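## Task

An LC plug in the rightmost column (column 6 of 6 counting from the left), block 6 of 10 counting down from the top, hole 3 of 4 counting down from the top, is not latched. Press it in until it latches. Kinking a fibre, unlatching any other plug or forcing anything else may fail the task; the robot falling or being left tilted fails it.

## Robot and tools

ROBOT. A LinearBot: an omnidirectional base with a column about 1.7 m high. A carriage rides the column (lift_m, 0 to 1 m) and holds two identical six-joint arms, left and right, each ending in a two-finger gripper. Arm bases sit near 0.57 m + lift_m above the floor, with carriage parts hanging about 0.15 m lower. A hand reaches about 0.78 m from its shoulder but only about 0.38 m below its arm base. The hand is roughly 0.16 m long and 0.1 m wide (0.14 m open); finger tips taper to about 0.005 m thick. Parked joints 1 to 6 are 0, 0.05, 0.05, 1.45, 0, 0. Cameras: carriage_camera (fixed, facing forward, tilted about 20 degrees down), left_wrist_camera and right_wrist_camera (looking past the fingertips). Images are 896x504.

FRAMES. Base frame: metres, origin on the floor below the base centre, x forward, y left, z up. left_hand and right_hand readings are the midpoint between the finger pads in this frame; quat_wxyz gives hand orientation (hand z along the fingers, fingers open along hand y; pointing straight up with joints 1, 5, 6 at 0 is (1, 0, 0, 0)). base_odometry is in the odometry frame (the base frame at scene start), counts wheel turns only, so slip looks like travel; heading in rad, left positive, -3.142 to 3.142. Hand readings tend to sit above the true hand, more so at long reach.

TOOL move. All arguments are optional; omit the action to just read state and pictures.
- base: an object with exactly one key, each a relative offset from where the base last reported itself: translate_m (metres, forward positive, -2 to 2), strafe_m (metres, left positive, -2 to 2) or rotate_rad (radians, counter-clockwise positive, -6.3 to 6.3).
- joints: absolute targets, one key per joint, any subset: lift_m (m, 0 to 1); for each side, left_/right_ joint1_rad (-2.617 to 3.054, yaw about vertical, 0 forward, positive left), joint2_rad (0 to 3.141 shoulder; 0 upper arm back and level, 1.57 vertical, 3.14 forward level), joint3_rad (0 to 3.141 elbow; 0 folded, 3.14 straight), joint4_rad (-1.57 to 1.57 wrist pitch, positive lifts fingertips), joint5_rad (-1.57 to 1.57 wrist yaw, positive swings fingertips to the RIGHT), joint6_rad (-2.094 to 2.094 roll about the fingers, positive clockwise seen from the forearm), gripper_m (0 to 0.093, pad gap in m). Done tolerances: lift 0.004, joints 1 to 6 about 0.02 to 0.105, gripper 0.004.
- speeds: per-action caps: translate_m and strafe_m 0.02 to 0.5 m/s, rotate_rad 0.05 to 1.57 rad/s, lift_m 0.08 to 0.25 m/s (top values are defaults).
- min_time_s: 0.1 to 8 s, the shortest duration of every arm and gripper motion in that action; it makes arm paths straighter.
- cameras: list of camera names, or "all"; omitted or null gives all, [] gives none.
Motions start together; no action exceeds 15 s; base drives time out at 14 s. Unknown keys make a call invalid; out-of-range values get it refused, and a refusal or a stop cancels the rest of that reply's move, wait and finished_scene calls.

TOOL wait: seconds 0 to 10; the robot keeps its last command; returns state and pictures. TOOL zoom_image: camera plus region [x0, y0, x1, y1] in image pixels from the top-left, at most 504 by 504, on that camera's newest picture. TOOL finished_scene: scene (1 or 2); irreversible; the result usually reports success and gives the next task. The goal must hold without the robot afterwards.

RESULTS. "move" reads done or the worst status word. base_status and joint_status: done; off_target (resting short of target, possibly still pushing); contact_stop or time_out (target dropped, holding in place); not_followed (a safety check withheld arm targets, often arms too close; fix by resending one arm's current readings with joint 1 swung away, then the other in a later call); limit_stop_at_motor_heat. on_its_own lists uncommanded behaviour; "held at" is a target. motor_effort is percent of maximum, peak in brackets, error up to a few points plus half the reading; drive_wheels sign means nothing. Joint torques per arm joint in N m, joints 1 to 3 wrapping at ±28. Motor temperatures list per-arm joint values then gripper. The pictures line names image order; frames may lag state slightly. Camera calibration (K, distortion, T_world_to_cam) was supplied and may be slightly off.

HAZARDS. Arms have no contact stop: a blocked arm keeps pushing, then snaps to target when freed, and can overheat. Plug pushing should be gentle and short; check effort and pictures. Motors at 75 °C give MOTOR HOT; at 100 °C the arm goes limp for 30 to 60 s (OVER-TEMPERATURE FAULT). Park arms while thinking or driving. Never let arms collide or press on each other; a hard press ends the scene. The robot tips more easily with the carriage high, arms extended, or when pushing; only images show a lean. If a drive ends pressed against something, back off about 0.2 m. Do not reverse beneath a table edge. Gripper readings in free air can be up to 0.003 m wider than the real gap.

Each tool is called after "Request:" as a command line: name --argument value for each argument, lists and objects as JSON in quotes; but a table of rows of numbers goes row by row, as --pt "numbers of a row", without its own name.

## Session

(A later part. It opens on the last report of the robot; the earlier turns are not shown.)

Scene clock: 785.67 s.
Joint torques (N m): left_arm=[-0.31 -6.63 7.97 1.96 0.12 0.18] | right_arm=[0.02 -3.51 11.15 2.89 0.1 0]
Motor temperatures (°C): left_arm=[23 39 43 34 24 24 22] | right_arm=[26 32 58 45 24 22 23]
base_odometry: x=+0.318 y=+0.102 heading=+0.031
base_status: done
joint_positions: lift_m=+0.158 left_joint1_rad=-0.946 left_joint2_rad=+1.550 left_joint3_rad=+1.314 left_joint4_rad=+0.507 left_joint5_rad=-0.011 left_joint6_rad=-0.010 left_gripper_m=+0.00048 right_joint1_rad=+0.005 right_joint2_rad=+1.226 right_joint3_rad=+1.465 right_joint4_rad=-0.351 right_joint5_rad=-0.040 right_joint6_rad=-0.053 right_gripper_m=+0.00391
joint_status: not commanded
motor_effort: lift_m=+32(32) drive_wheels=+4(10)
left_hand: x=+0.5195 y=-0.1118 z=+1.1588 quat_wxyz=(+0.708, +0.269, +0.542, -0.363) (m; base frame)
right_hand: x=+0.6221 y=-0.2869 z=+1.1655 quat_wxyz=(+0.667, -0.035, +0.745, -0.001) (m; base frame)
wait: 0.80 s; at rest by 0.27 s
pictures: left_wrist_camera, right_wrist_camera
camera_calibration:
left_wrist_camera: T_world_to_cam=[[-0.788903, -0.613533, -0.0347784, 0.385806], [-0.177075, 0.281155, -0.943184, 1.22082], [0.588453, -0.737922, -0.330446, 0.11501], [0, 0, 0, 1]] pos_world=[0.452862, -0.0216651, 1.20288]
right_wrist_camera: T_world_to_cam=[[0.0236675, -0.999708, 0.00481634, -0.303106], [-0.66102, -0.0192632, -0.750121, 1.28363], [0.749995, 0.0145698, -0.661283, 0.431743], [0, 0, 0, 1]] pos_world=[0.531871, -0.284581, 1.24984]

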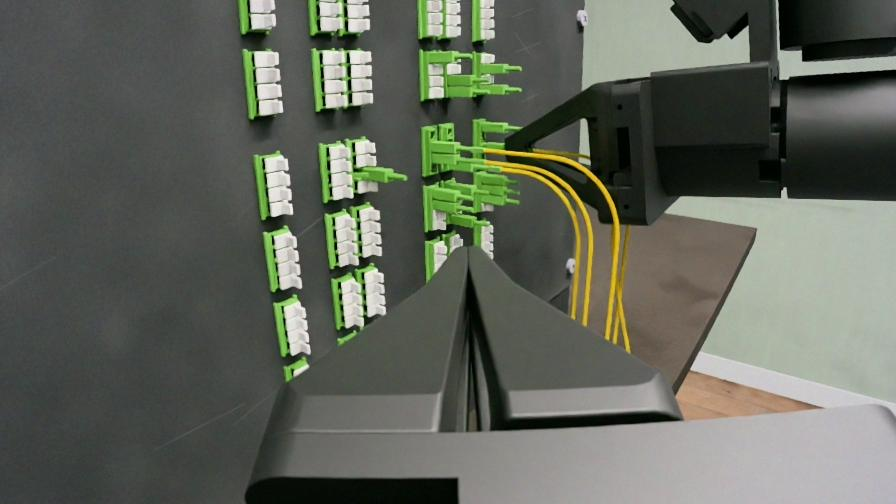

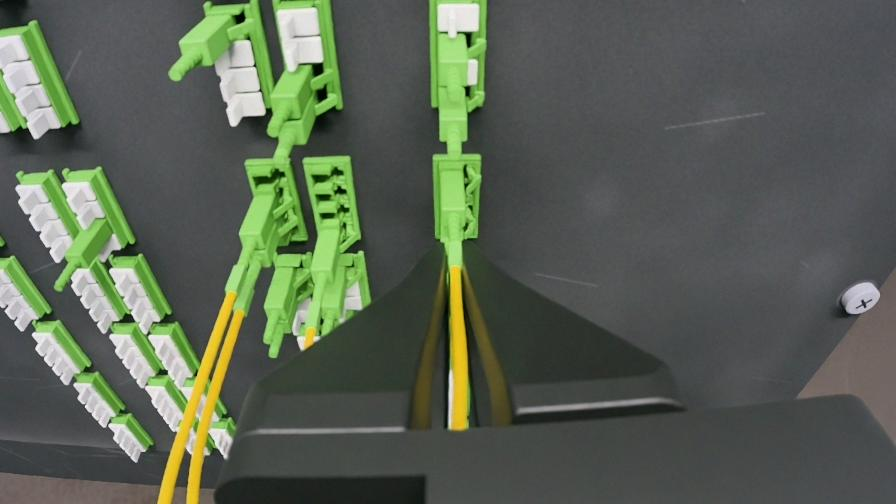

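Request:
move --base '{"translate_m": 0.004}' --speeds '{"translate_m": 0.02}' --cameras '[]'

Request:
wait --seconds 0.8 --cameras '["left_wrist_camera", "right_wrist_camera"]'

Request:
zoom_image --camera "right_wrist_camera" --region '[434, 190, 474, 270]'

Request:
zoom_image --camera "left_wrist_camera" --region '[465, 105, 545, 165]'

Scene clock: 796.07 s.
Joint torques (N m): left_arm=[-0.31 -6.61 7.95 1.98 0.12 0.18] | right_arm=[0.02 -3.14 11.15 2.99 0.1 0]
Motor temperatures (°C): left_arm=[23 39 43 34 24 24 22] | right_arm=[26 32 58 47 24 22 23]
move: done
base_odometry: x=+0.322 y=+0.102 heading=+0.031
base_status: done
joint_positions: lift_m=+0.158 left_joint1_rad=-0.946 left_joint2_rad=+1.550 left_joint3_rad=+1.314 left_joint4_rad=+0.507 left_joint5_rad=-0.011 left_joint6_rad=-0.010 left_gripper_m=+0.00048 right_joint1_rad=+0.005 right_joint2_rad=+1.220 right_joint3_rad=+1.465 right_joint4_rad=-0.359 right_joint5_rad=-0.040 right_joint6_rad=-0.053 right_gripper_m=+0.00391
joint_status: not commanded
motor_effort: lift_m=+31(32) drive_wheels=+4(12)
left_hand: x=+0.5195 y=-0.1118 z=+1.1588 quat_wxyz=(+0.708, +0.269, +0.542, -0.363) (m; base frame)
right_hand: x=+0.6201 y=-0.2870 z=+1.1655 quat_wxyz=(+0.665, -0.035, +0.746, -0.001) (m; base frame)
pictures: none
No camera images: "cameras" was empty.

Scene clock: 796.87 s.
Joint torques (N m): left_arm=[-0.32 -6.63 7.95 1.96 0.12 0.17] | right_arm=[0.02 -3.04 11.15 3 0.1 0]
Motor temperatures (°C): left_arm=[23 39 43 34 24 24 22] | right_arm=[26 32 58 47 24 22 23]
base_odometry: x=+0.322 y=+0.102 heading=+0.031
base_status: done
joint_positions: lift_m=+0.158 left_joint1_rad=-0.946 left_joint2_rad=+1.550 left_joint3_rad=+1.314 left_joint4_rad=+0.507 left_joint5_rad=-0.011 left_joint6_rad=-0.010 left_gripper_m=+0.00048 right_joint1_rad=+0.005 right_joint2_rad=+1.220 right_joint3_rad=+1.465 right_joint4_rad=-0.359 right_joint5_rad=-0.040 right_joint6_rad=-0.053 right_gripper_m=+0.00391
joint_status: not commanded
motor_effort: lift_m=+32(32) drive_wheels=+4(12)
left_hand: x=+0.5195 y=-0.1118 z=+1.1588 quat_wxyz=(+0.708, +0.269, +0.542, -0.363) (m; base frame)
right_hand: x=+0.6201 y=-0.2870 z=+1.1655 quat_wxyz=(+0.665, -0.035, +0.746, -0.001) (m; base frame)
wait: 0.80 s; at rest by 0.27 s
pictures: left_wrist_camera, right_wrist_camera
camera_calibration:
left_wrist_camera: T_world_to_cam=[[-0.788903, -0.613533, -0.0347784, 0.385806], [-0.177075, 0.281155, -0.943184, 1.22082], [0.588453, -0.737922, -0.330446, 0.11501], [0, 0, 0, 1]] pos_world=[0.452862, -0.0216651, 1.20288]
right_wrist_camera: T_world_to_cam=[[0.0232495, -0.999718, 0.00485674, -0.302995], [-0.663314, -0.0190604, -0.748099, 1.28133], [0.74798, 0.0141713, -0.66357, 0.437048], [0, 0, 0, 1]] pos_world=[0.530065, -0.284681, 1.25004]

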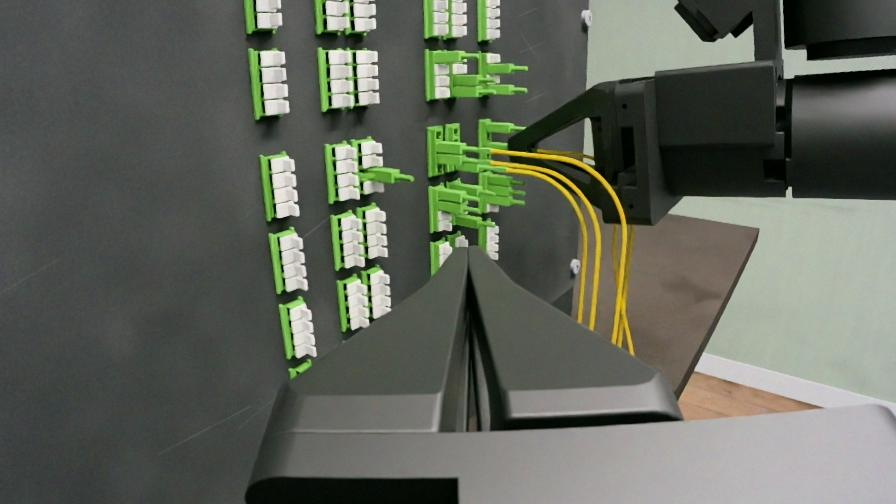

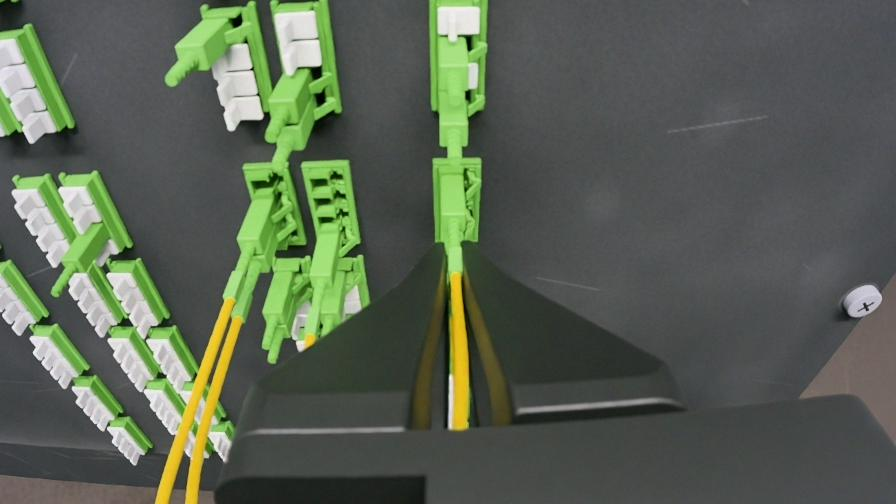

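Scaled by 6.300 from the camera's 896x504 image, which has a finer 1280x720 frame.

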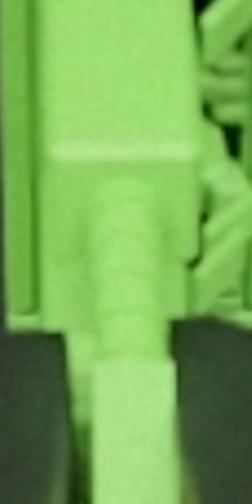

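Scaled by 6.300 from the camera's 896x504 image, which has a finer 1280x720 frame.

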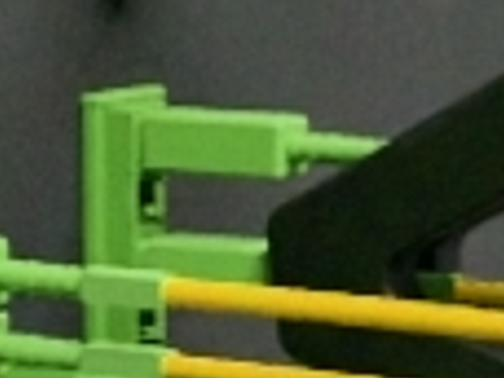

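Request:
move --base '{"translate_m": 0.003}' --speeds '{"translate_m": 0.02}' --cameras '[]'

Request:
wait --seconds 0.8 --cameras '["left_wrist_camera", "right_wrist_camera"]'

Request:
zoom_image --camera "right_wrist_camera" --region '[429, 150, 489, 270]'

Request:
zoom_image --camera "left_wrist_camera" --region '[465, 105, 545, 165]'

Scene clock: 802.97 s.
Joint torques (N m): left_arm=[-0.34 -6.63 7.91 1.96 0.12 0.17] | right_arm=[0.06 -2.43 11.17 3.11 0.06 0]
Motor temperatures (°C): left_arm=[23 39 43 34 24 24 22] | right_arm=[26 32 58 47 24 22 23]
move: done
base_odometry: x=+0.324 y=+0.102 heading=+0.032
base_status: done
joint_positions: lift_m=+0.158 left_joint1_rad=-0.946 left_joint2_rad=+1.550 left_joint3_rad=+1.314 left_joint4_rad=+0.507 left_joint5_rad=-0.011 left_joint6_rad=-0.010 left_gripper_m=+0.00048 right_joint1_rad=+0.005 right_joint2_rad=+1.214 right_joint3_rad=+1.465 right_joint4_rad=-0.369 right_joint5_rad=-0.038 right_joint6_rad=-0.053 right_gripper_m=+0.00391
joint_status: not commanded
motor_effort: lift_m=+32(32) drive_wheels=+5(11)
left_hand: x=+0.5195 y=-0.1118 z=+1.1588 quat_wxyz=(+0.708, +0.269, +0.542, -0.363) (m; base frame)
right_hand: x=+0.6177 y=-0.2873 z=+1.1656 quat_wxyz=(+0.664, -0.034, +0.747, -0.002) (m; base frame)
pictures: none
No camera images: "cameras" was empty.

Scene clock: 803.77 s.
Joint torques (N m): left_arm=[-0.32 -6.61 7.95 1.96 0.13 0.18] | right_arm=[0.05 -2.5 11.14 3.12 0.08 -0.01]
Motor temperatures (°C): left_arm=[23 39 43 34 24 24 22] | right_arm=[26 32 58 47 24 22 23]
base_odometry: x=+0.324 y=+0.102 heading=+0.032
base_status: done
joint_positions: lift_m=+0.158 left_joint1_rad=-0.946 left_joint2_rad=+1.550 left_joint3_rad=+1.314 left_joint4_rad=+0.507 left_joint5_rad=-0.011 left_joint6_rad=-0.010 left_gripper_m=+0.00048 right_joint1_rad=+0.005 right_joint2_rad=+1.214 right_joint3_rad=+1.465 right_joint4_rad=-0.369 right_joint5_rad=-0.038 right_joint6_rad=-0.053 right_gripper_m=+0.00391
joint_status: not commanded
motor_effort: lift_m=+32(32) drive_wheels=+5(11)
left_hand: x=+0.5195 y=-0.1118 z=+1.1588 quat_wxyz=(+0.708, +0.269, +0.542, -0.363) (m; base frame)
right_hand: x=+0.6177 y=-0.2873 z=+1.1656 quat_wxyz=(+0.664, -0.034, +0.747, -0.002) (m; base frame)
wait: 0.80 s; at rest by 0.27 s
pictures: left_wrist_camera, right_wrist_camera
camera_calibration:
left_wrist_camera: T_world_to_cam=[[-0.788903, -0.613533, -0.0347784, 0.385806], [-0.177075, 0.281155, -0.943184, 1.22082], [0.588453, -0.737922, -0.330446, 0.11501], [0, 0, 0, 1]] pos_world=[0.452862, -0.0216651, 1.20288]
right_wrist_camera: T_world_to_cam=[[0.0213369, -0.99976, 0.0050161, -0.302244], [-0.665637, -0.0179492, -0.74606, 1.27916], [0.74597, 0.0125797, -0.66586, 0.442438], [0, 0, 0, 1]] pos_world=[0.527863, -0.284777, 1.25045]

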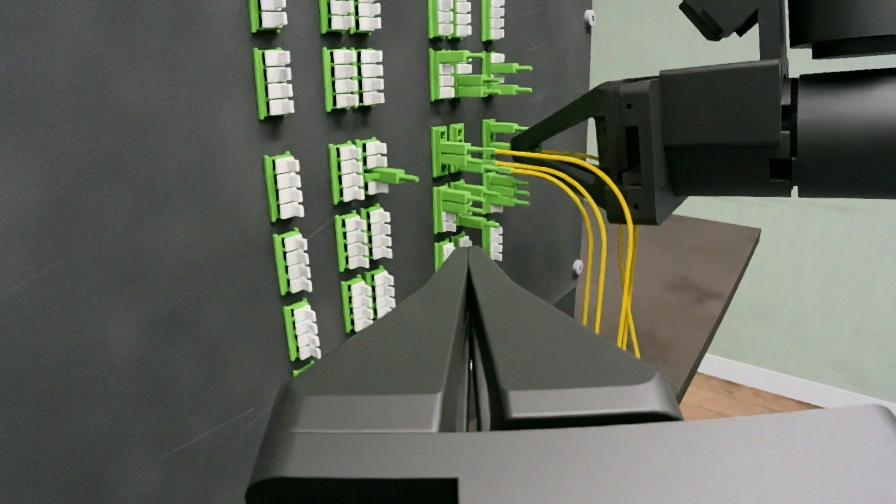

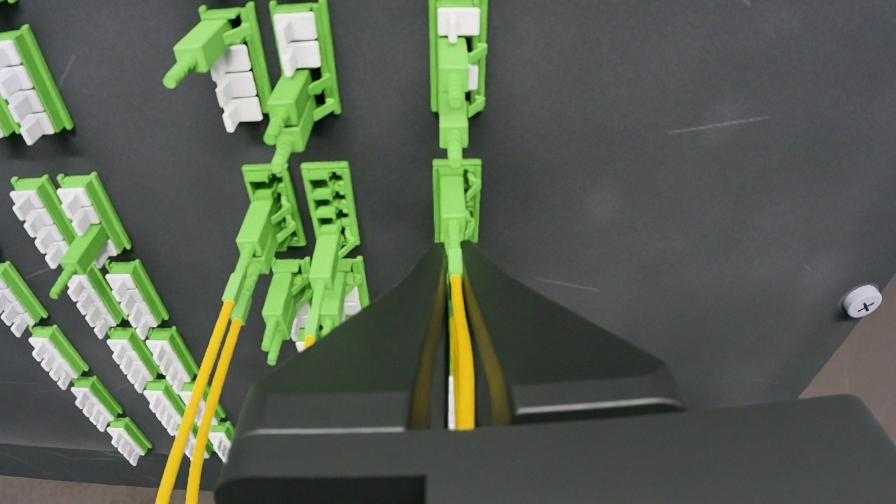

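Scaled by 4.200 from the camera's 896x504 image, which has a finer 1280x720 frame.

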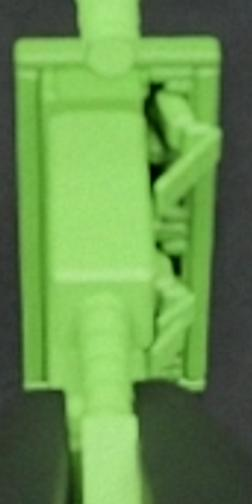

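Scaled by 6.300 from the camera's 896x504 image, which has a finer 1280x720 frame.

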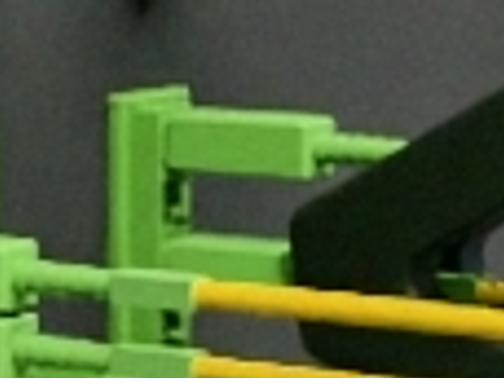

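Request:
move --base '{"translate_m": 0.004}' --speeds '{"translate_m": 0.02}' --cameras '[]'

Request:
wait --seconds 0.8 --cameras '["left_wrist_camera", "right_wrist_camera"]'

Request:
zoom_image --camera "right_wrist_camera" --region '[429, 150, 489, 270]'

Request:
zoom_image --camera "left_wrist_camera" --region '[465, 105, 545, 165]'

Scene clock: 811.67 s.
Joint torques (N m): left_arm=[-0.32 -6.63 7.92 1.97 0.13 0.18] | right_arm=[0.03 -1.72 11.1 3.26 0.06 0]
Motor temperatures (°C): left_arm=[23 39 43 34 24 24 22] | right_arm=[26 31 58 47 24 22 23]
move: done
base_odometry: x=+0.328 y=+0.103 heading=+0.032
base_status: done
joint_positions: lift_m=+0.158 left_joint1_rad=-0.946 left_joint2_rad=+1.550 left_joint3_rad=+1.314 left_joint4_rad=+0.506 left_joint5_rad=-0.011 left_joint6_rad=-0.010 left_gripper_m=+0.00048 right_joint1_rad=+0.005 right_joint2_rad=+1.206 right_joint3_rad=+1.465 right_joint4_rad=-0.381 right_joint5_rad=-0.036 right_joint6_rad=-0.053 right_gripper_m=+0.00391
joint_status: not commanded
motor_effort: lift_m=+32(32) drive_wheels=+4(10)
left_hand: x=+0.5196 y=-0.1118 z=+1.1587 quat_wxyz=(+0.708, +0.269, +0.542, -0.363) (m; base frame)
right_hand: x=+0.6147 y=-0.2876 z=+1.1655 quat_wxyz=(+0.663, -0.034, +0.748, -0.003) (m; base frame)
pictures: none
No camera images: "cameras" was empty.

Scene clock: 812.47 s.
Joint torques (N m): left_arm=[-0.31 -6.65 7.95 1.97 0.12 0.18] | right_arm=[0.03 -1.85 11.1 3.26 0.06 -0.01]
Motor temperatures (°C): left_arm=[23 39 43 34 24 24 22] | right_arm=[26 31 58 48 24 22 23]
base_odometry: x=+0.328 y=+0.103 heading=+0.032
base_status: done
joint_positions: lift_m=+0.158 left_joint1_rad=-0.946 left_joint2_rad=+1.550 left_joint3_rad=+1.314 left_joint4_rad=+0.506 left_joint5_rad=-0.011 left_joint6_rad=-0.010 left_gripper_m=+0.00048 right_joint1_rad=+0.005 right_joint2_rad=+1.206 right_joint3_rad=+1.465 right_joint4_rad=-0.381 right_joint5_rad=-0.036 right_joint6_rad=-0.053 right_gripper_m=+0.00391
joint_status: not commanded
motor_effort: lift_m=+32(32) drive_wheels=+4(10)
left_hand: x=+0.5196 y=-0.1118 z=+1.1587 quat_wxyz=(+0.708, +0.269, +0.542, -0.363) (m; base frame)
right_hand: x=+0.6147 y=-0.2876 z=+1.1655 quat_wxyz=(+0.663, -0.034, +0.748, -0.003) (m; base frame)
wait: 0.80 s; at rest by 0.27 s
pictures: left_wrist_camera, right_wrist_camera
camera_calibration:
left_wrist_camera: T_world_to_cam=[[-0.788927, -0.613501, -0.0347968, 0.385836], [-0.1773, 0.281486, -0.943043, 1.22066], [0.588353, -0.737822, -0.330845, 0.115506], [0, 0, 0, 1]] pos_world=[0.452861, -0.0216639, 1.20278]
right_wrist_camera: T_world_to_cam=[[0.0195066, -0.999797, 0.00509047, -0.30153], [-0.669055, -0.0168367, -0.743022, 1.27604], [0.742957, 0.011088, -0.669247, 0.44991], [0, 0, 0, 1]] pos_world=[0.525357, -0.284973, 1.25076]

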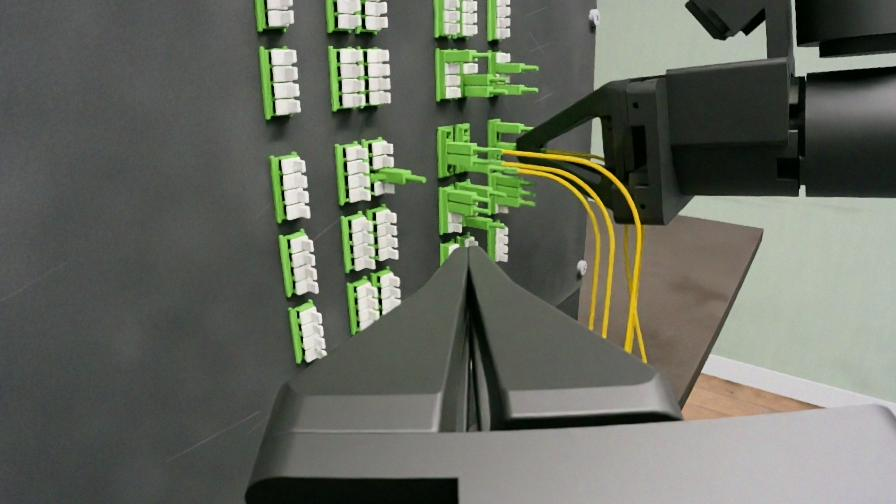

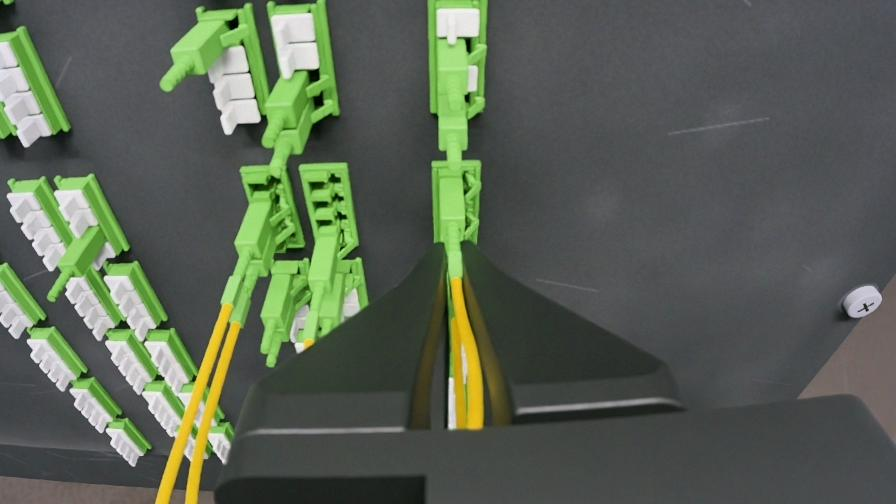

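Scaled by 4.200 from the camera's 896x504 image, which has a finer 1280x720 frame.

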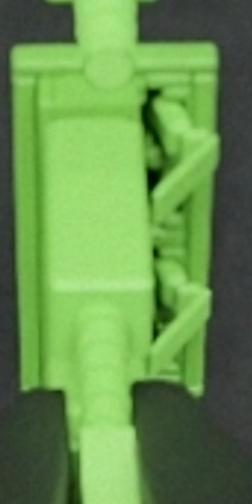

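Scaled by 6.300 from the camera's 896x504 image, which has a finer 1280x720 frame.

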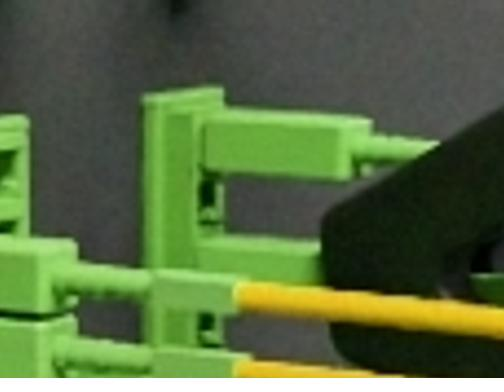

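Request:
move --base '{"translate_m": 0.003}' --speeds '{"translate_m": 0.02}' --cameras '[]'

Request:
wait --seconds 0.8 --cameras '["left_wrist_camera", "right_wrist_camera"]'

Request:
zoom_image --camera "right_wrist_camera" --region '[429, 150, 489, 270]'

Request:
zoom_image --camera "left_wrist_camera" --region '[475, 105, 555, 165]'

Scene clock: 825.67 s.
Joint torques (N m): left_arm=[-0.32 -6.67 7.94 1.98 0.13 0.18] | right_arm=[0.03 -1.33 11.08 3.4 0.03 0]
Motor temperatures (°C): left_arm=[23 39 44 34 24 24 22] | right_arm=[26 31 58 50 24 22 23]
move: done
base_odometry: x=+0.331 y=+0.103 heading=+0.032
base_status: done
joint_positions: lift_m=+0.158 left_joint1_rad=-0.946 left_joint2_rad=+1.550 left_joint3_rad=+1.314 left_joint4_rad=+0.507 left_joint5_rad=-0.011 left_joint6_rad=-0.010 left_gripper_m=+0.00048 right_joint1_rad=+0.005 right_joint2_rad=+1.200 right_joint3_rad=+1.465 right_joint4_rad=-0.392 right_joint5_rad=-0.034 right_joint6_rad=-0.053 right_gripper_m=+0.00391
joint_status: not commanded
motor_effort: lift_m=+32(32) drive_wheels=+5(10)
left_hand: x=+0.5195 y=-0.1118 z=+1.1588 quat_wxyz=(+0.708, +0.269, +0.542, -0.363) (m; base frame)
right_hand: x=+0.6123 y=-0.2880 z=+1.1650 quat_wxyz=(+0.661, -0.033, +0.750, -0.003) (m; base frame)
pictures: none
No camera images: "cameras" was empty.

Scene clock: 826.47 s.
Joint torques (N m): left_arm=[-0.32 -6.61 7.97 1.97 0.13 0.18] | right_arm=[0.03 -1.35 11.08 3.4 0.04 0]
Motor temperatures (°C): left_arm=[23 39 44 34 24 24 22] | right_arm=[26 31 58 50 24 22 23]
base_odometry: x=+0.331 y=+0.103 heading=+0.032
base_status: done
joint_positions: lift_m=+0.158 left_joint1_rad=-0.946 left_joint2_rad=+1.550 left_joint3_rad=+1.314 left_joint4_rad=+0.507 left_joint5_rad=-0.011 left_joint6_rad=-0.010 left_gripper_m=+0.00048 right_joint1_rad=+0.005 right_joint2_rad=+1.200 right_joint3_rad=+1.465 right_joint4_rad=-0.392 right_joint5_rad=-0.034 right_joint6_rad=-0.053 right_gripper_m=+0.00391
joint_status: not commanded
motor_effort: lift_m=+32(32) drive_wheels=+5(10)
left_hand: x=+0.5195 y=-0.1118 z=+1.1588 quat_wxyz=(+0.708, +0.269, +0.542, -0.363) (m; base frame)
right_hand: x=+0.6123 y=-0.2880 z=+1.1650 quat_wxyz=(+0.661, -0.033, +0.750, -0.003) (m; base frame)
wait: 0.80 s; at rest by 0.27 s
pictures: left_wrist_camera, right_wrist_camera
camera_calibration:
left_wrist_camera: T_world_to_cam=[[-0.788903, -0.613533, -0.0347784, 0.385806], [-0.177075, 0.281155, -0.943184, 1.22082], [0.588453, -0.737922, -0.330446, 0.11501], [0, 0, 0, 1]] pos_world=[0.452862, -0.0216651, 1.20288]
right_wrist_camera: T_world_to_cam=[[0.0176733, -0.99983, 0.00531688, -0.300922], [-0.672768, -0.0158255, -0.739684, 1.27275], [0.739643, 0.00949563, -0.672933, 0.457158], [0, 0, 0, 1]] pos_world=[0.52345, -0.28507, 1.25067]

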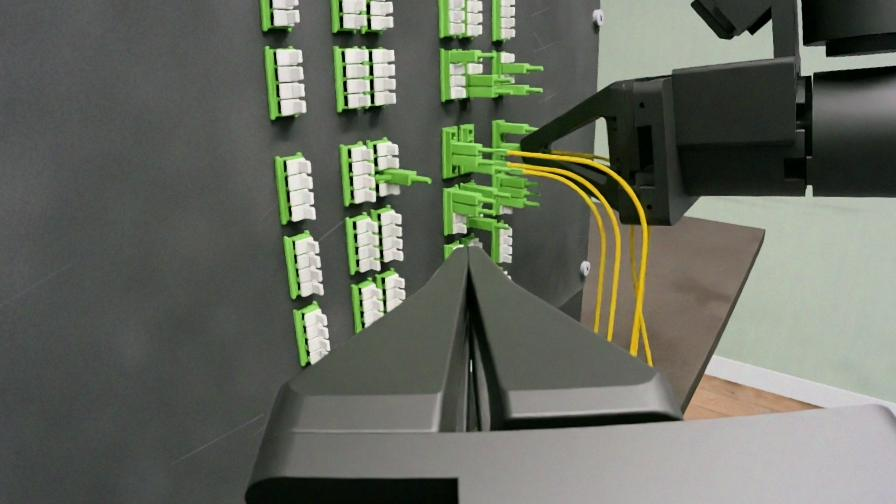

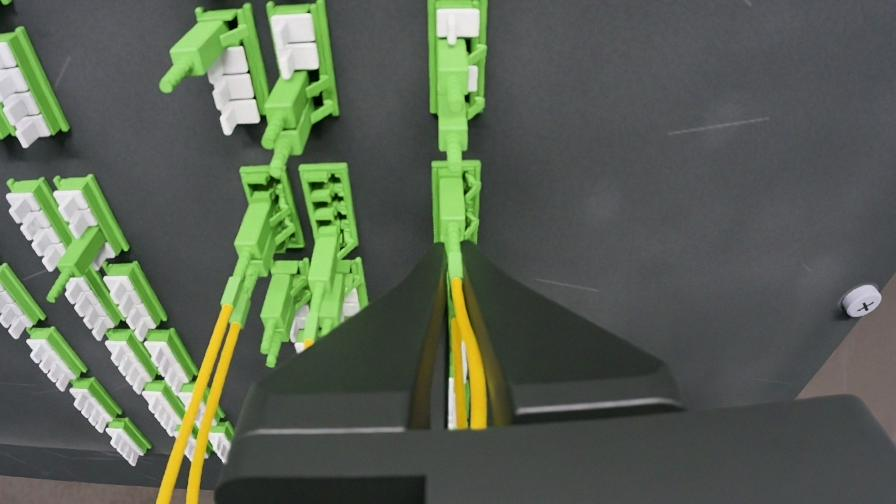

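Scaled by 4.200 from the camera's 896x504 image, which has a finer 1280x720 frame.

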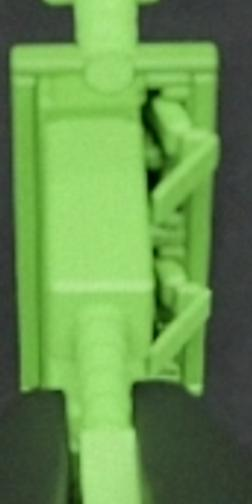

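Scaled by 6.300 from the camera's 896x504 image, which has a finer 1280x720 frame.

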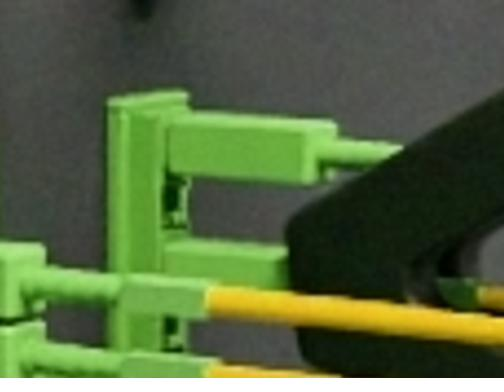

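Request:
move --base '{"translate_m": -0.014}' --speeds '{"translate_m": 0.03}' --cameras '[]'

Request:
wait --seconds 0.8 --cameras '["left_wrist_camera", "right_wrist_camera"]'

Request:
zoom_image --camera "right_wrist_camera" --region '[429, 150, 489, 270]'

Request:
zoom_image --camera "left_wrist_camera" --region '[455, 105, 535, 165]'

Scene clock: 831.30 s.
Joint torques (N m): left_arm=[-0.25 -6.67 8.01 1.98 0.12 0.17] | right_arm=[0.1 -3.85 11.11 2.78 0.02 0]
Motor temperatures (°C): left_arm=[23 39 44 34 24 24 22] | right_arm=[26 31 58 50 24 22 23]
move: done
base_odometry: x=+0.317 y=+0.102 heading=+0.032
base_status: done
joint_positions: lift_m=+0.158 left_joint1_rad=-0.947 left_joint2_rad=+1.550 left_joint3_rad=+1.314 left_joint4_rad=+0.507 left_joint5_rad=-0.011 left_joint6_rad=-0.010 left_gripper_m=+0.00048 right_joint1_rad=+0.005 right_joint2_rad=+1.229 right_joint3_rad=+1.465 right_joint4_rad=-0.345 right_joint5_rad=-0.033 right_joint6_rad=-0.053 right_gripper_m=+0.00391
joint_status: not commanded
motor_effort: lift_m=+32(32) drive_wheels=+4(8)
left_hand: x=+0.5193 y=-0.1119 z=+1.1588 quat_wxyz=(+0.708, +0.269, +0.542, -0.364) (m; base frame)
right_hand: x=+0.6233 y=-0.2881 z=+1.1660 quat_wxyz=(+0.668, -0.033, +0.744, -0.004) (m; base frame)
pictures: none
No camera images: "cameras" was empty.

Scene clock: 832.10 s.
Joint torques (N m): left_arm=[-0.28 -6.63 7.97 1.97 0.11 0.18] | right_arm=[0.02 -3.79 11.12 2.82 0.03 -0.01]
Motor temperatures (°C): left_arm=[23 39 44 34 24 24 22] | right_arm=[26 31 58 50 24 22 23]
base_odometry: x=+0.317 y=+0.102 heading=+0.032
base_status: done
joint_positions: lift_m=+0.158 left_joint1_rad=-0.947 left_joint2_rad=+1.550 left_joint3_rad=+1.314 left_joint4_rad=+0.507 left_joint5_rad=-0.011 left_joint6_rad=-0.010 left_gripper_m=+0.00048 right_joint1_rad=+0.005 right_joint2_rad=+1.229 right_joint3_rad=+1.465 right_joint4_rad=-0.345 right_joint5_rad=-0.033 right_joint6_rad=-0.053 right_gripper_m=+0.00391
joint_status: not commanded
motor_effort: lift_m=+32(32) drive_wheels=+4(8)
left_hand: x=+0.5193 y=-0.1119 z=+1.1588 quat_wxyz=(+0.708, +0.269, +0.542, -0.364) (m; base frame)
right_hand: x=+0.6233 y=-0.2881 z=+1.1661 quat_wxyz=(+0.668, -0.033, +0.744, -0.004) (m; base frame)
wait: 0.80 s; at rest by 0.27 s
pictures: left_wrist_camera, right_wrist_camera
camera_calibration:
left_wrist_camera: T_world_to_cam=[[-0.789577, -0.612656, -0.0349333, 0.386175], [-0.176654, 0.281447, -0.943176, 1.22063], [0.587674, -0.738539, -0.330452, 0.115343], [0, 0, 0, 1]] pos_world=[0.45276, -0.0217653, 1.20288]
right_wrist_camera: T_world_to_cam=[[0.0167882, -0.999843, 0.0056664, -0.301052], [-0.658563, -0.0153217, -0.75237, 1.287], [0.752338, 0.00889922, -0.658717, 0.42511], [0, 0, 0, 1]] pos_world=[0.532795, -0.285068, 1.25003]

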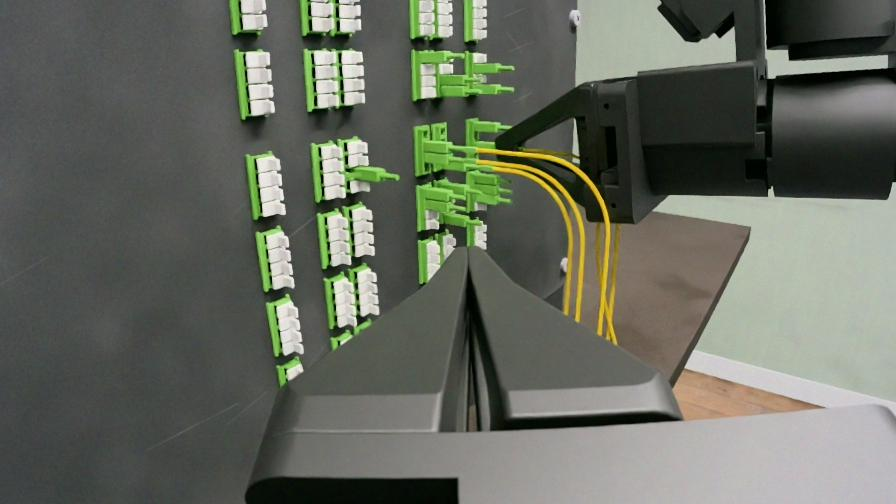

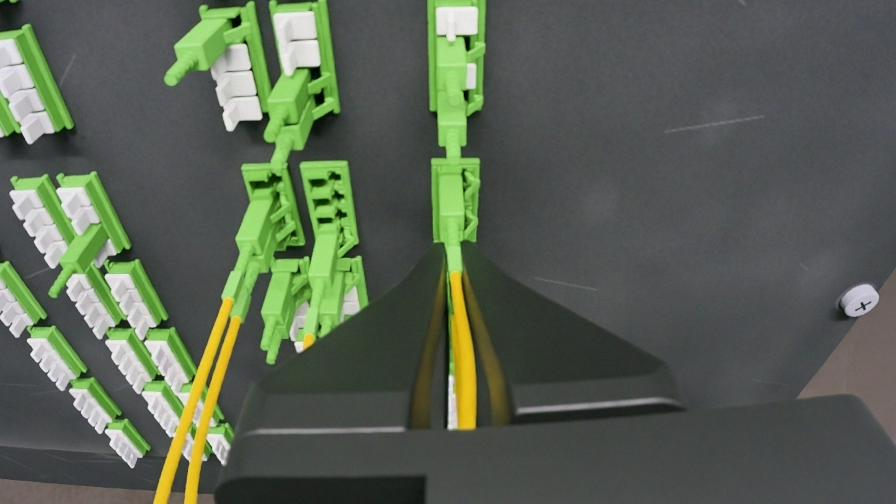

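Scaled by 4.200 from the camera's 896x504 image, which has a finer 1280x720 frame.

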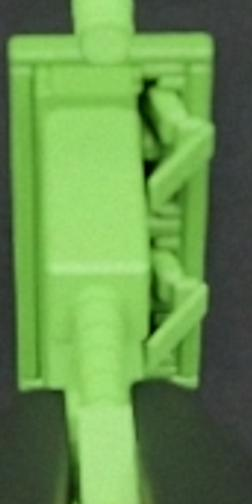

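Scaled by 6.300 from the camera's 896x504 image, which has a finer 1280x720 frame.

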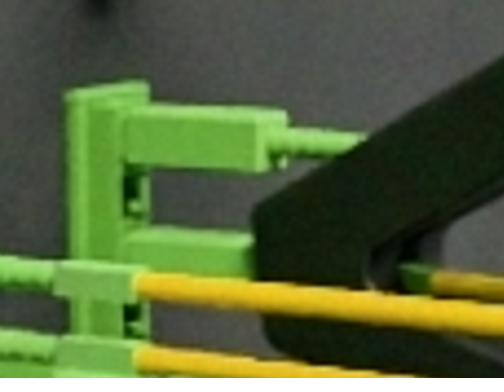

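Request:
move --base '{"translate_m": -0.004}' --speeds '{"translate_m": 0.03}' --cameras '[]'

Request:
move --joints '{"right_gripper_m": 0.012}' --min_time_s 1.5 --cameras '[]'

Request:
move --base '{"translate_m": -0.022}' --speeds '{"translate_m": 0.04}' --cameras '[]'

Request:
wait --seconds 0.8 --cameras '["left_wrist_camera", "right_wrist_camera"]'

Request:
zoom_image --camera "right_wrist_camera" --region '[420, 100, 490, 240]'

Request:
zoom_image --camera "left_wrist_camera" --region '[410, 95, 510, 170]'

Scene clock: 836.97 s.
Joint torques (N m): left_arm=[-0.12 -6.6 7.97 1.96 0.12 0.18] | right_arm=[0.12 -4.14 11.19 2.75 0.03 0]
Motor temperatures (°C): left_arm=[23 39 44 35 24 24 22] | right_arm=[26 31 59 48 24 22 23]
move: done
base_odometry: x=+0.313 y=+0.102 heading=+0.032
base_status: done
joint_positions: lift_m=+0.158 left_joint1_rad=-0.948 left_joint2_rad=+1.550 left_joint3_rad=+1.314 left_joint4_rad=+0.508 left_joint5_rad=-0.009 left_joint6_rad=-0.010 left_gripper_m=+0.00048 right_joint1_rad=+0.005 right_joint2_rad=+1.232 right_joint3_rad=+1.465 right_joint4_rad=-0.339 right_joint5_rad=-0.033 right_joint6_rad=-0.053 right_gripper_m=+0.00391
joint_status: not commanded
motor_effort: lift_m=+32(32) drive_wheels=-1(9)
left_hand: x=+0.5183 y=-0.1126 z=+1.1590 quat_wxyz=(+0.708, +0.270, +0.541, -0.365) (m; base frame)
right_hand: x=+0.6248 y=-0.2880 z=+1.1660 quat_wxyz=(+0.669, -0.033, +0.743, -0.004) (m; base frame)
pictures: none
No camera images: "cameras" was empty.

Scene clock: 838.77 s.
Joint torques (N m): left_arm=[-0.13 -6.63 7.95 1.96 0.11 0.18] | right_arm=[0.02 -4.1 11.14 2.75 0.03 0]
Motor temperatures (°C): left_arm=[23 39 44 35 24 24 22] | right_arm=[26 31 59 48 24 22 23]
move: done
base_odometry: x=+0.313 y=+0.102 heading=+0.032
base_status: not commanded
joint_positions: lift_m=+0.158 left_joint1_rad=-0.948 left_joint2_rad=+1.550 left_joint3_rad=+1.314 left_joint4_rad=+0.508 left_joint5_rad=-0.009 left_joint6_rad=-0.010 left_gripper_m=+0.00048 right_joint1_rad=+0.005 right_joint2_rad=+1.232 right_joint3_rad=+1.465 right_joint4_rad=-0.339 right_joint5_rad=-0.033 right_joint6_rad=-0.053 right_gripper_m=+0.01189
joint_status: all done
motor_effort: lift_m=+32(32) drive_wheels=-1(4)
left_hand: x=+0.5183 y=-0.1126 z=+1.1590 quat_wxyz=(+0.708, +0.270, +0.541, -0.365) (m; base frame)
right_hand: x=+0.6248 y=-0.2880 z=+1.1660 quat_wxyz=(+0.669, -0.033, +0.743, -0.004) (m; base frame)
pictures: none
No camera images: "cameras" was empty.

Scene clock: 839.80 s.
Joint torques (N m): left_arm=[-0.09 -6.61 7.88 1.94 0.1 0.18] | right_arm=[-0.02 -4.05 11.14 2.75 0.03 -0.01]
Motor temperatures (°C): left_arm=[23 39 44 35 24 24 22] | right_arm=[26 31 59 48 24 22 23]
move: done
base_odometry: x=+0.292 y=+0.101 heading=+0.031
base_status: done
joint_positions: lift_m=+0.158 left_joint1_rad=-0.949 left_joint2_rad=+1.550 left_joint3_rad=+1.314 left_joint4_rad=+0.508 left_joint5_rad=-0.009 left_joint6_rad=-0.010 left_gripper_m=+0.00048 right_joint1_rad=+0.005 right_joint2_rad=+1.232 right_joint3_rad=+1.465 right_joint4_rad=-0.339 right_joint5_rad=-0.033 right_joint6_rad=-0.053 right_gripper_m=+0.01189
joint_status: not commanded
motor_effort: lift_m=+32(32) drive_wheels=+4(11)
left_hand: x=+0.5181 y=-0.1128 z=+1.1590 quat_wxyz=(+0.708, +0.271, +0.541, -0.365) (m; base frame)
right_hand: x=+0.6248 y=-0.2880 z=+1.1661 quat_wxyz=(+0.669, -0.033, +0.743, -0.004) (m; base frame)
pictures: none
No camera images: "cameras" was empty.

Scene clock: 840.60 s.
Joint torques (N m): left_arm=[-0.06 -6.61 7.95 1.96 0.11 0.18] | right_arm=[0.03 -4.04 11.14 2.74 0.03 -0.01]
Motor temperatures (°C): left_arm=[23 39 44 35 24 24 22] | right_arm=[26 31 59 48 24 22 23]
base_odometry: x=+0.292 y=+0.101 heading=+0.031
base_status: done
joint_positions: lift_m=+0.158 left_joint1_rad=-0.949 left_joint2_rad=+1.550 left_joint3_rad=+1.314 left_joint4_rad=+0.508 left_joint5_rad=-0.009 left_joint6_rad=-0.010 left_gripper_m=+0.00048 right_joint1_rad=+0.005 right_joint2_rad=+1.232 right_joint3_rad=+1.465 right_joint4_rad=-0.339 right_joint5_rad=-0.033 right_joint6_rad=-0.053 right_gripper_m=+0.01189
joint_status: not commanded
motor_effort: lift_m=+32(32) drive_wheels=+4(11)
left_hand: x=+0.5181 y=-0.1128 z=+1.1590 quat_wxyz=(+0.708, +0.271, +0.541, -0.365) (m; base frame)
right_hand: x=+0.6248 y=-0.2880 z=+1.1661 quat_wxyz=(+0.669, -0.033, +0.743, -0.004) (m; base frame)
wait: 0.80 s; at rest by 0.27 s
pictures: left_wrist_camera, right_wrist_camera
camera_calibration:
left_wrist_camera: T_world_to_cam=[[-0.79207, -0.609398, -0.035471, 0.387], [-0.174665, 0.281934, -0.943401, 1.22009], [0.584908, -0.741044, -0.329752, 0.11589], [0, 0, 0, 1]] pos_world=[0.451854, -0.0222681, 1.20298]
right_wrist_camera: T_world_to_cam=[[0.0167748, -0.999843, 0.00570422, -0.301111], [-0.656856, -0.0153212, -0.753861, 1.28859], [0.75383, 0.008899, -0.65701, 0.421138], [0, 0, 0, 1]] pos_world=[0.534, -0.285068, 1.24982]

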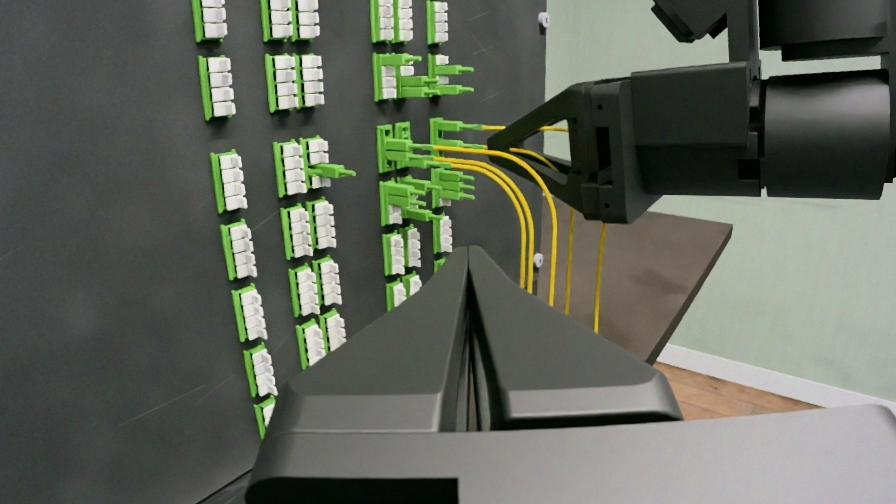

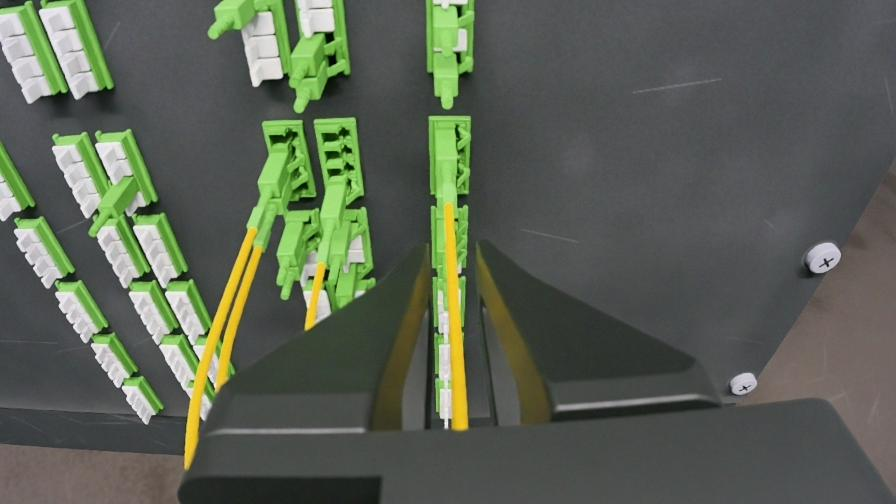

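Scaled by 3.600 from the camera's 896x504 image, which has a finer 1280x720 frame.

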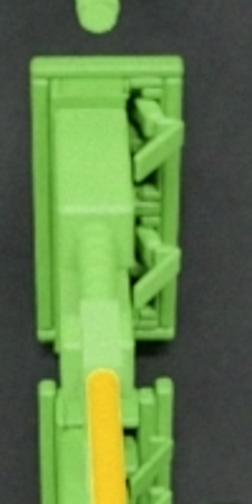

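Scaled by 5.040 from the camera's 896x504 image, which has a finer 1280x720 frame.

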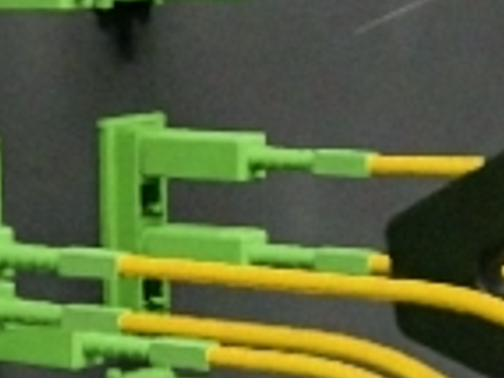

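Request:
move --base '{"translate_m": -0.12}' --speeds '{"translate_m": 0.12}' --cameras '[]'

Request:
wait --seconds 0.8 --cameras '["left_wrist_camera", "right_wrist_camera"]'

Request:
zoom_image --camera "left_wrist_camera" --region '[300, 95, 400, 170]'

Request:
zoom_image --camera "right_wrist_camera" --region '[400, 20, 500, 120]'

Scene clock: 845.80 s.
Joint torques (N m): left_arm=[-0.08 -6.63 7.98 1.96 0.1 0.18] | right_arm=[0.03 -4.12 11.21 2.73 0.03 -0.01]
Motor temperatures (°C): left_arm=[23 39 44 35 24 24 22] | right_arm=[26 31 59 47 24 22 23]
move: done
base_odometry: x=+0.172 y=+0.098 heading=+0.031
base_status: done
joint_positions: lift_m=+0.158 left_joint1_rad=-0.949 left_joint2_rad=+1.550 left_joint3_rad=+1.314 left_joint4_rad=+0.507 left_joint5_rad=-0.008 left_joint6_rad=-0.010 left_gripper_m=+0.00048 right_joint1_rad=+0.005 right_joint2_rad=+1.233 right_joint3_rad=+1.465 right_joint4_rad=-0.338 right_joint5_rad=-0.033 right_joint6_rad=-0.053 right_gripper_m=+0.01190
joint_status: not commanded
motor_effort: lift_m=+32(32) drive_wheels=+0(10)
left_hand: x=+0.5178 y=-0.1130 z=+1.1589 quat_wxyz=(+0.707, +0.271, +0.541, -0.365) (m; base frame)
right_hand: x=+0.6249 y=-0.2880 z=+1.1661 quat_wxyz=(+0.669, -0.033, +0.743, -0.004) (m; base frame)
pictures: none
No camera images: "cameras" was empty.

Scene clock: 846.60 s.
Joint torques (N m): left_arm=[-0.05 -6.64 7.97 1.96 0.1 0.18] | right_arm=[0.05 -4.11 11.17 2.73 0.03 0]
Motor temperatures (°C): left_arm=[23 39 44 35 24 24 22] | right_arm=[26 31 59 47 24 22 23]
base_odometry: x=+0.172 y=+0.098 heading=+0.031
base_status: done
joint_positions: lift_m=+0.158 left_joint1_rad=-0.949 left_joint2_rad=+1.550 left_joint3_rad=+1.314 left_joint4_rad=+0.507 left_joint5_rad=-0.008 left_joint6_rad=-0.010 left_gripper_m=+0.00048 right_joint1_rad=+0.005 right_joint2_rad=+1.233 right_joint3_rad=+1.465 right_joint4_rad=-0.338 right_joint5_rad=-0.033 right_joint6_rad=-0.053 right_gripper_m=+0.01190
joint_status: not commanded
motor_effort: lift_m=+32(32) drive_wheels=+0(10)
left_hand: x=+0.5178 y=-0.1130 z=+1.1589 quat_wxyz=(+0.707, +0.271, +0.541, -0.365) (m; base frame)
right_hand: x=+0.6249 y=-0.2880 z=+1.1661 quat_wxyz=(+0.669, -0.033, +0.743, -0.004) (m; base frame)
wait: 0.80 s; at rest by 0.27 s
pictures: left_wrist_camera, right_wrist_camera
camera_calibration:
left_wrist_camera: T_world_to_cam=[[-0.792762, -0.608488, -0.0356464, 0.387259], [-0.174407, 0.282484, -0.943284, 1.21977], [0.584046, -0.741583, -0.330068, 0.116585], [0, 0, 0, 1]] pos_world=[0.451651, -0.0224672, 1.20288]
right_wrist_camera: T_world_to_cam=[[0.0167067, -0.999845, 0.00563518, -0.300992], [-0.656538, -0.0152207, -0.754139, 1.28893], [0.754108, 0.00889948, -0.656691, 0.420439], [0, 0, 0, 1]] pos_world=[0.534201, -0.285068, 1.24982]

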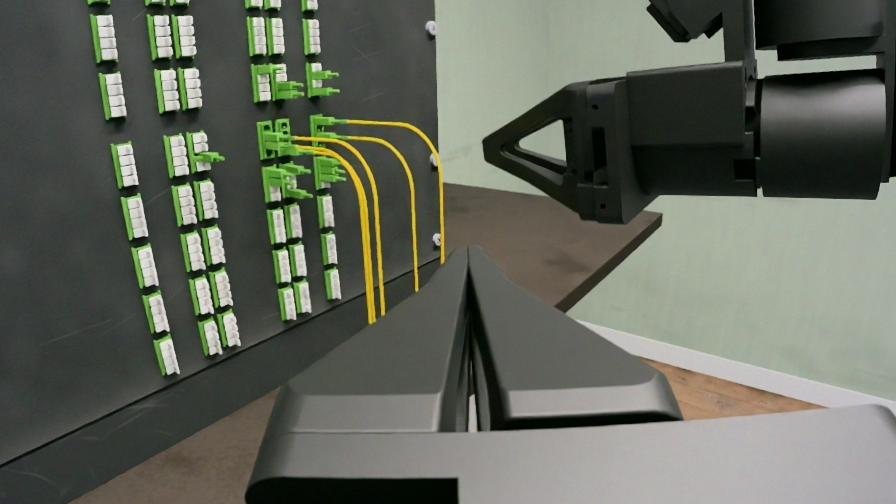

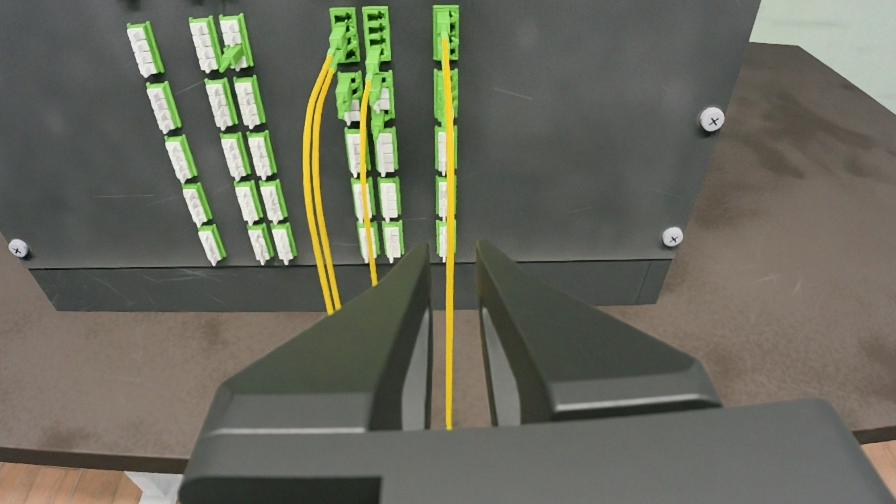

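Scaled by 5.040 from the camera's 896x504 image, which has a finer 1280x720 frame.

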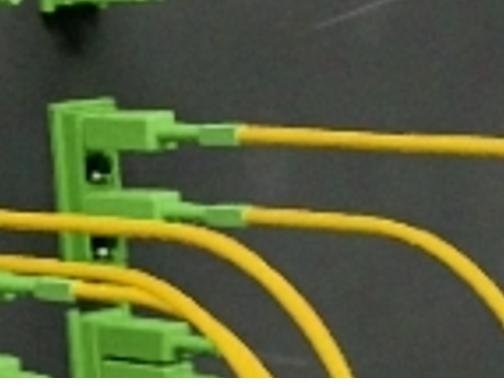

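Scaled by 5.040 from the camera's 896x504 image, which has a finer 1280x720 frame.

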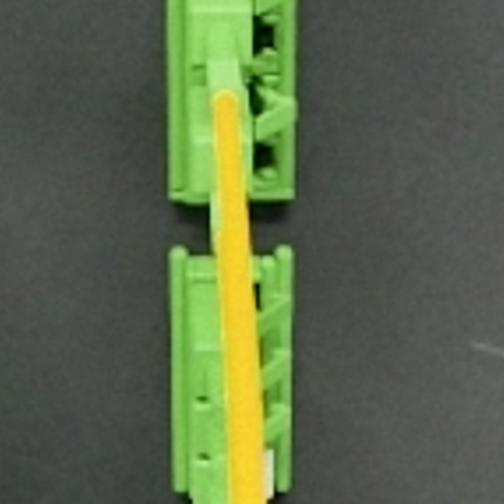

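Request:
finished_scene --scene 1

The scene is finished: the task was done.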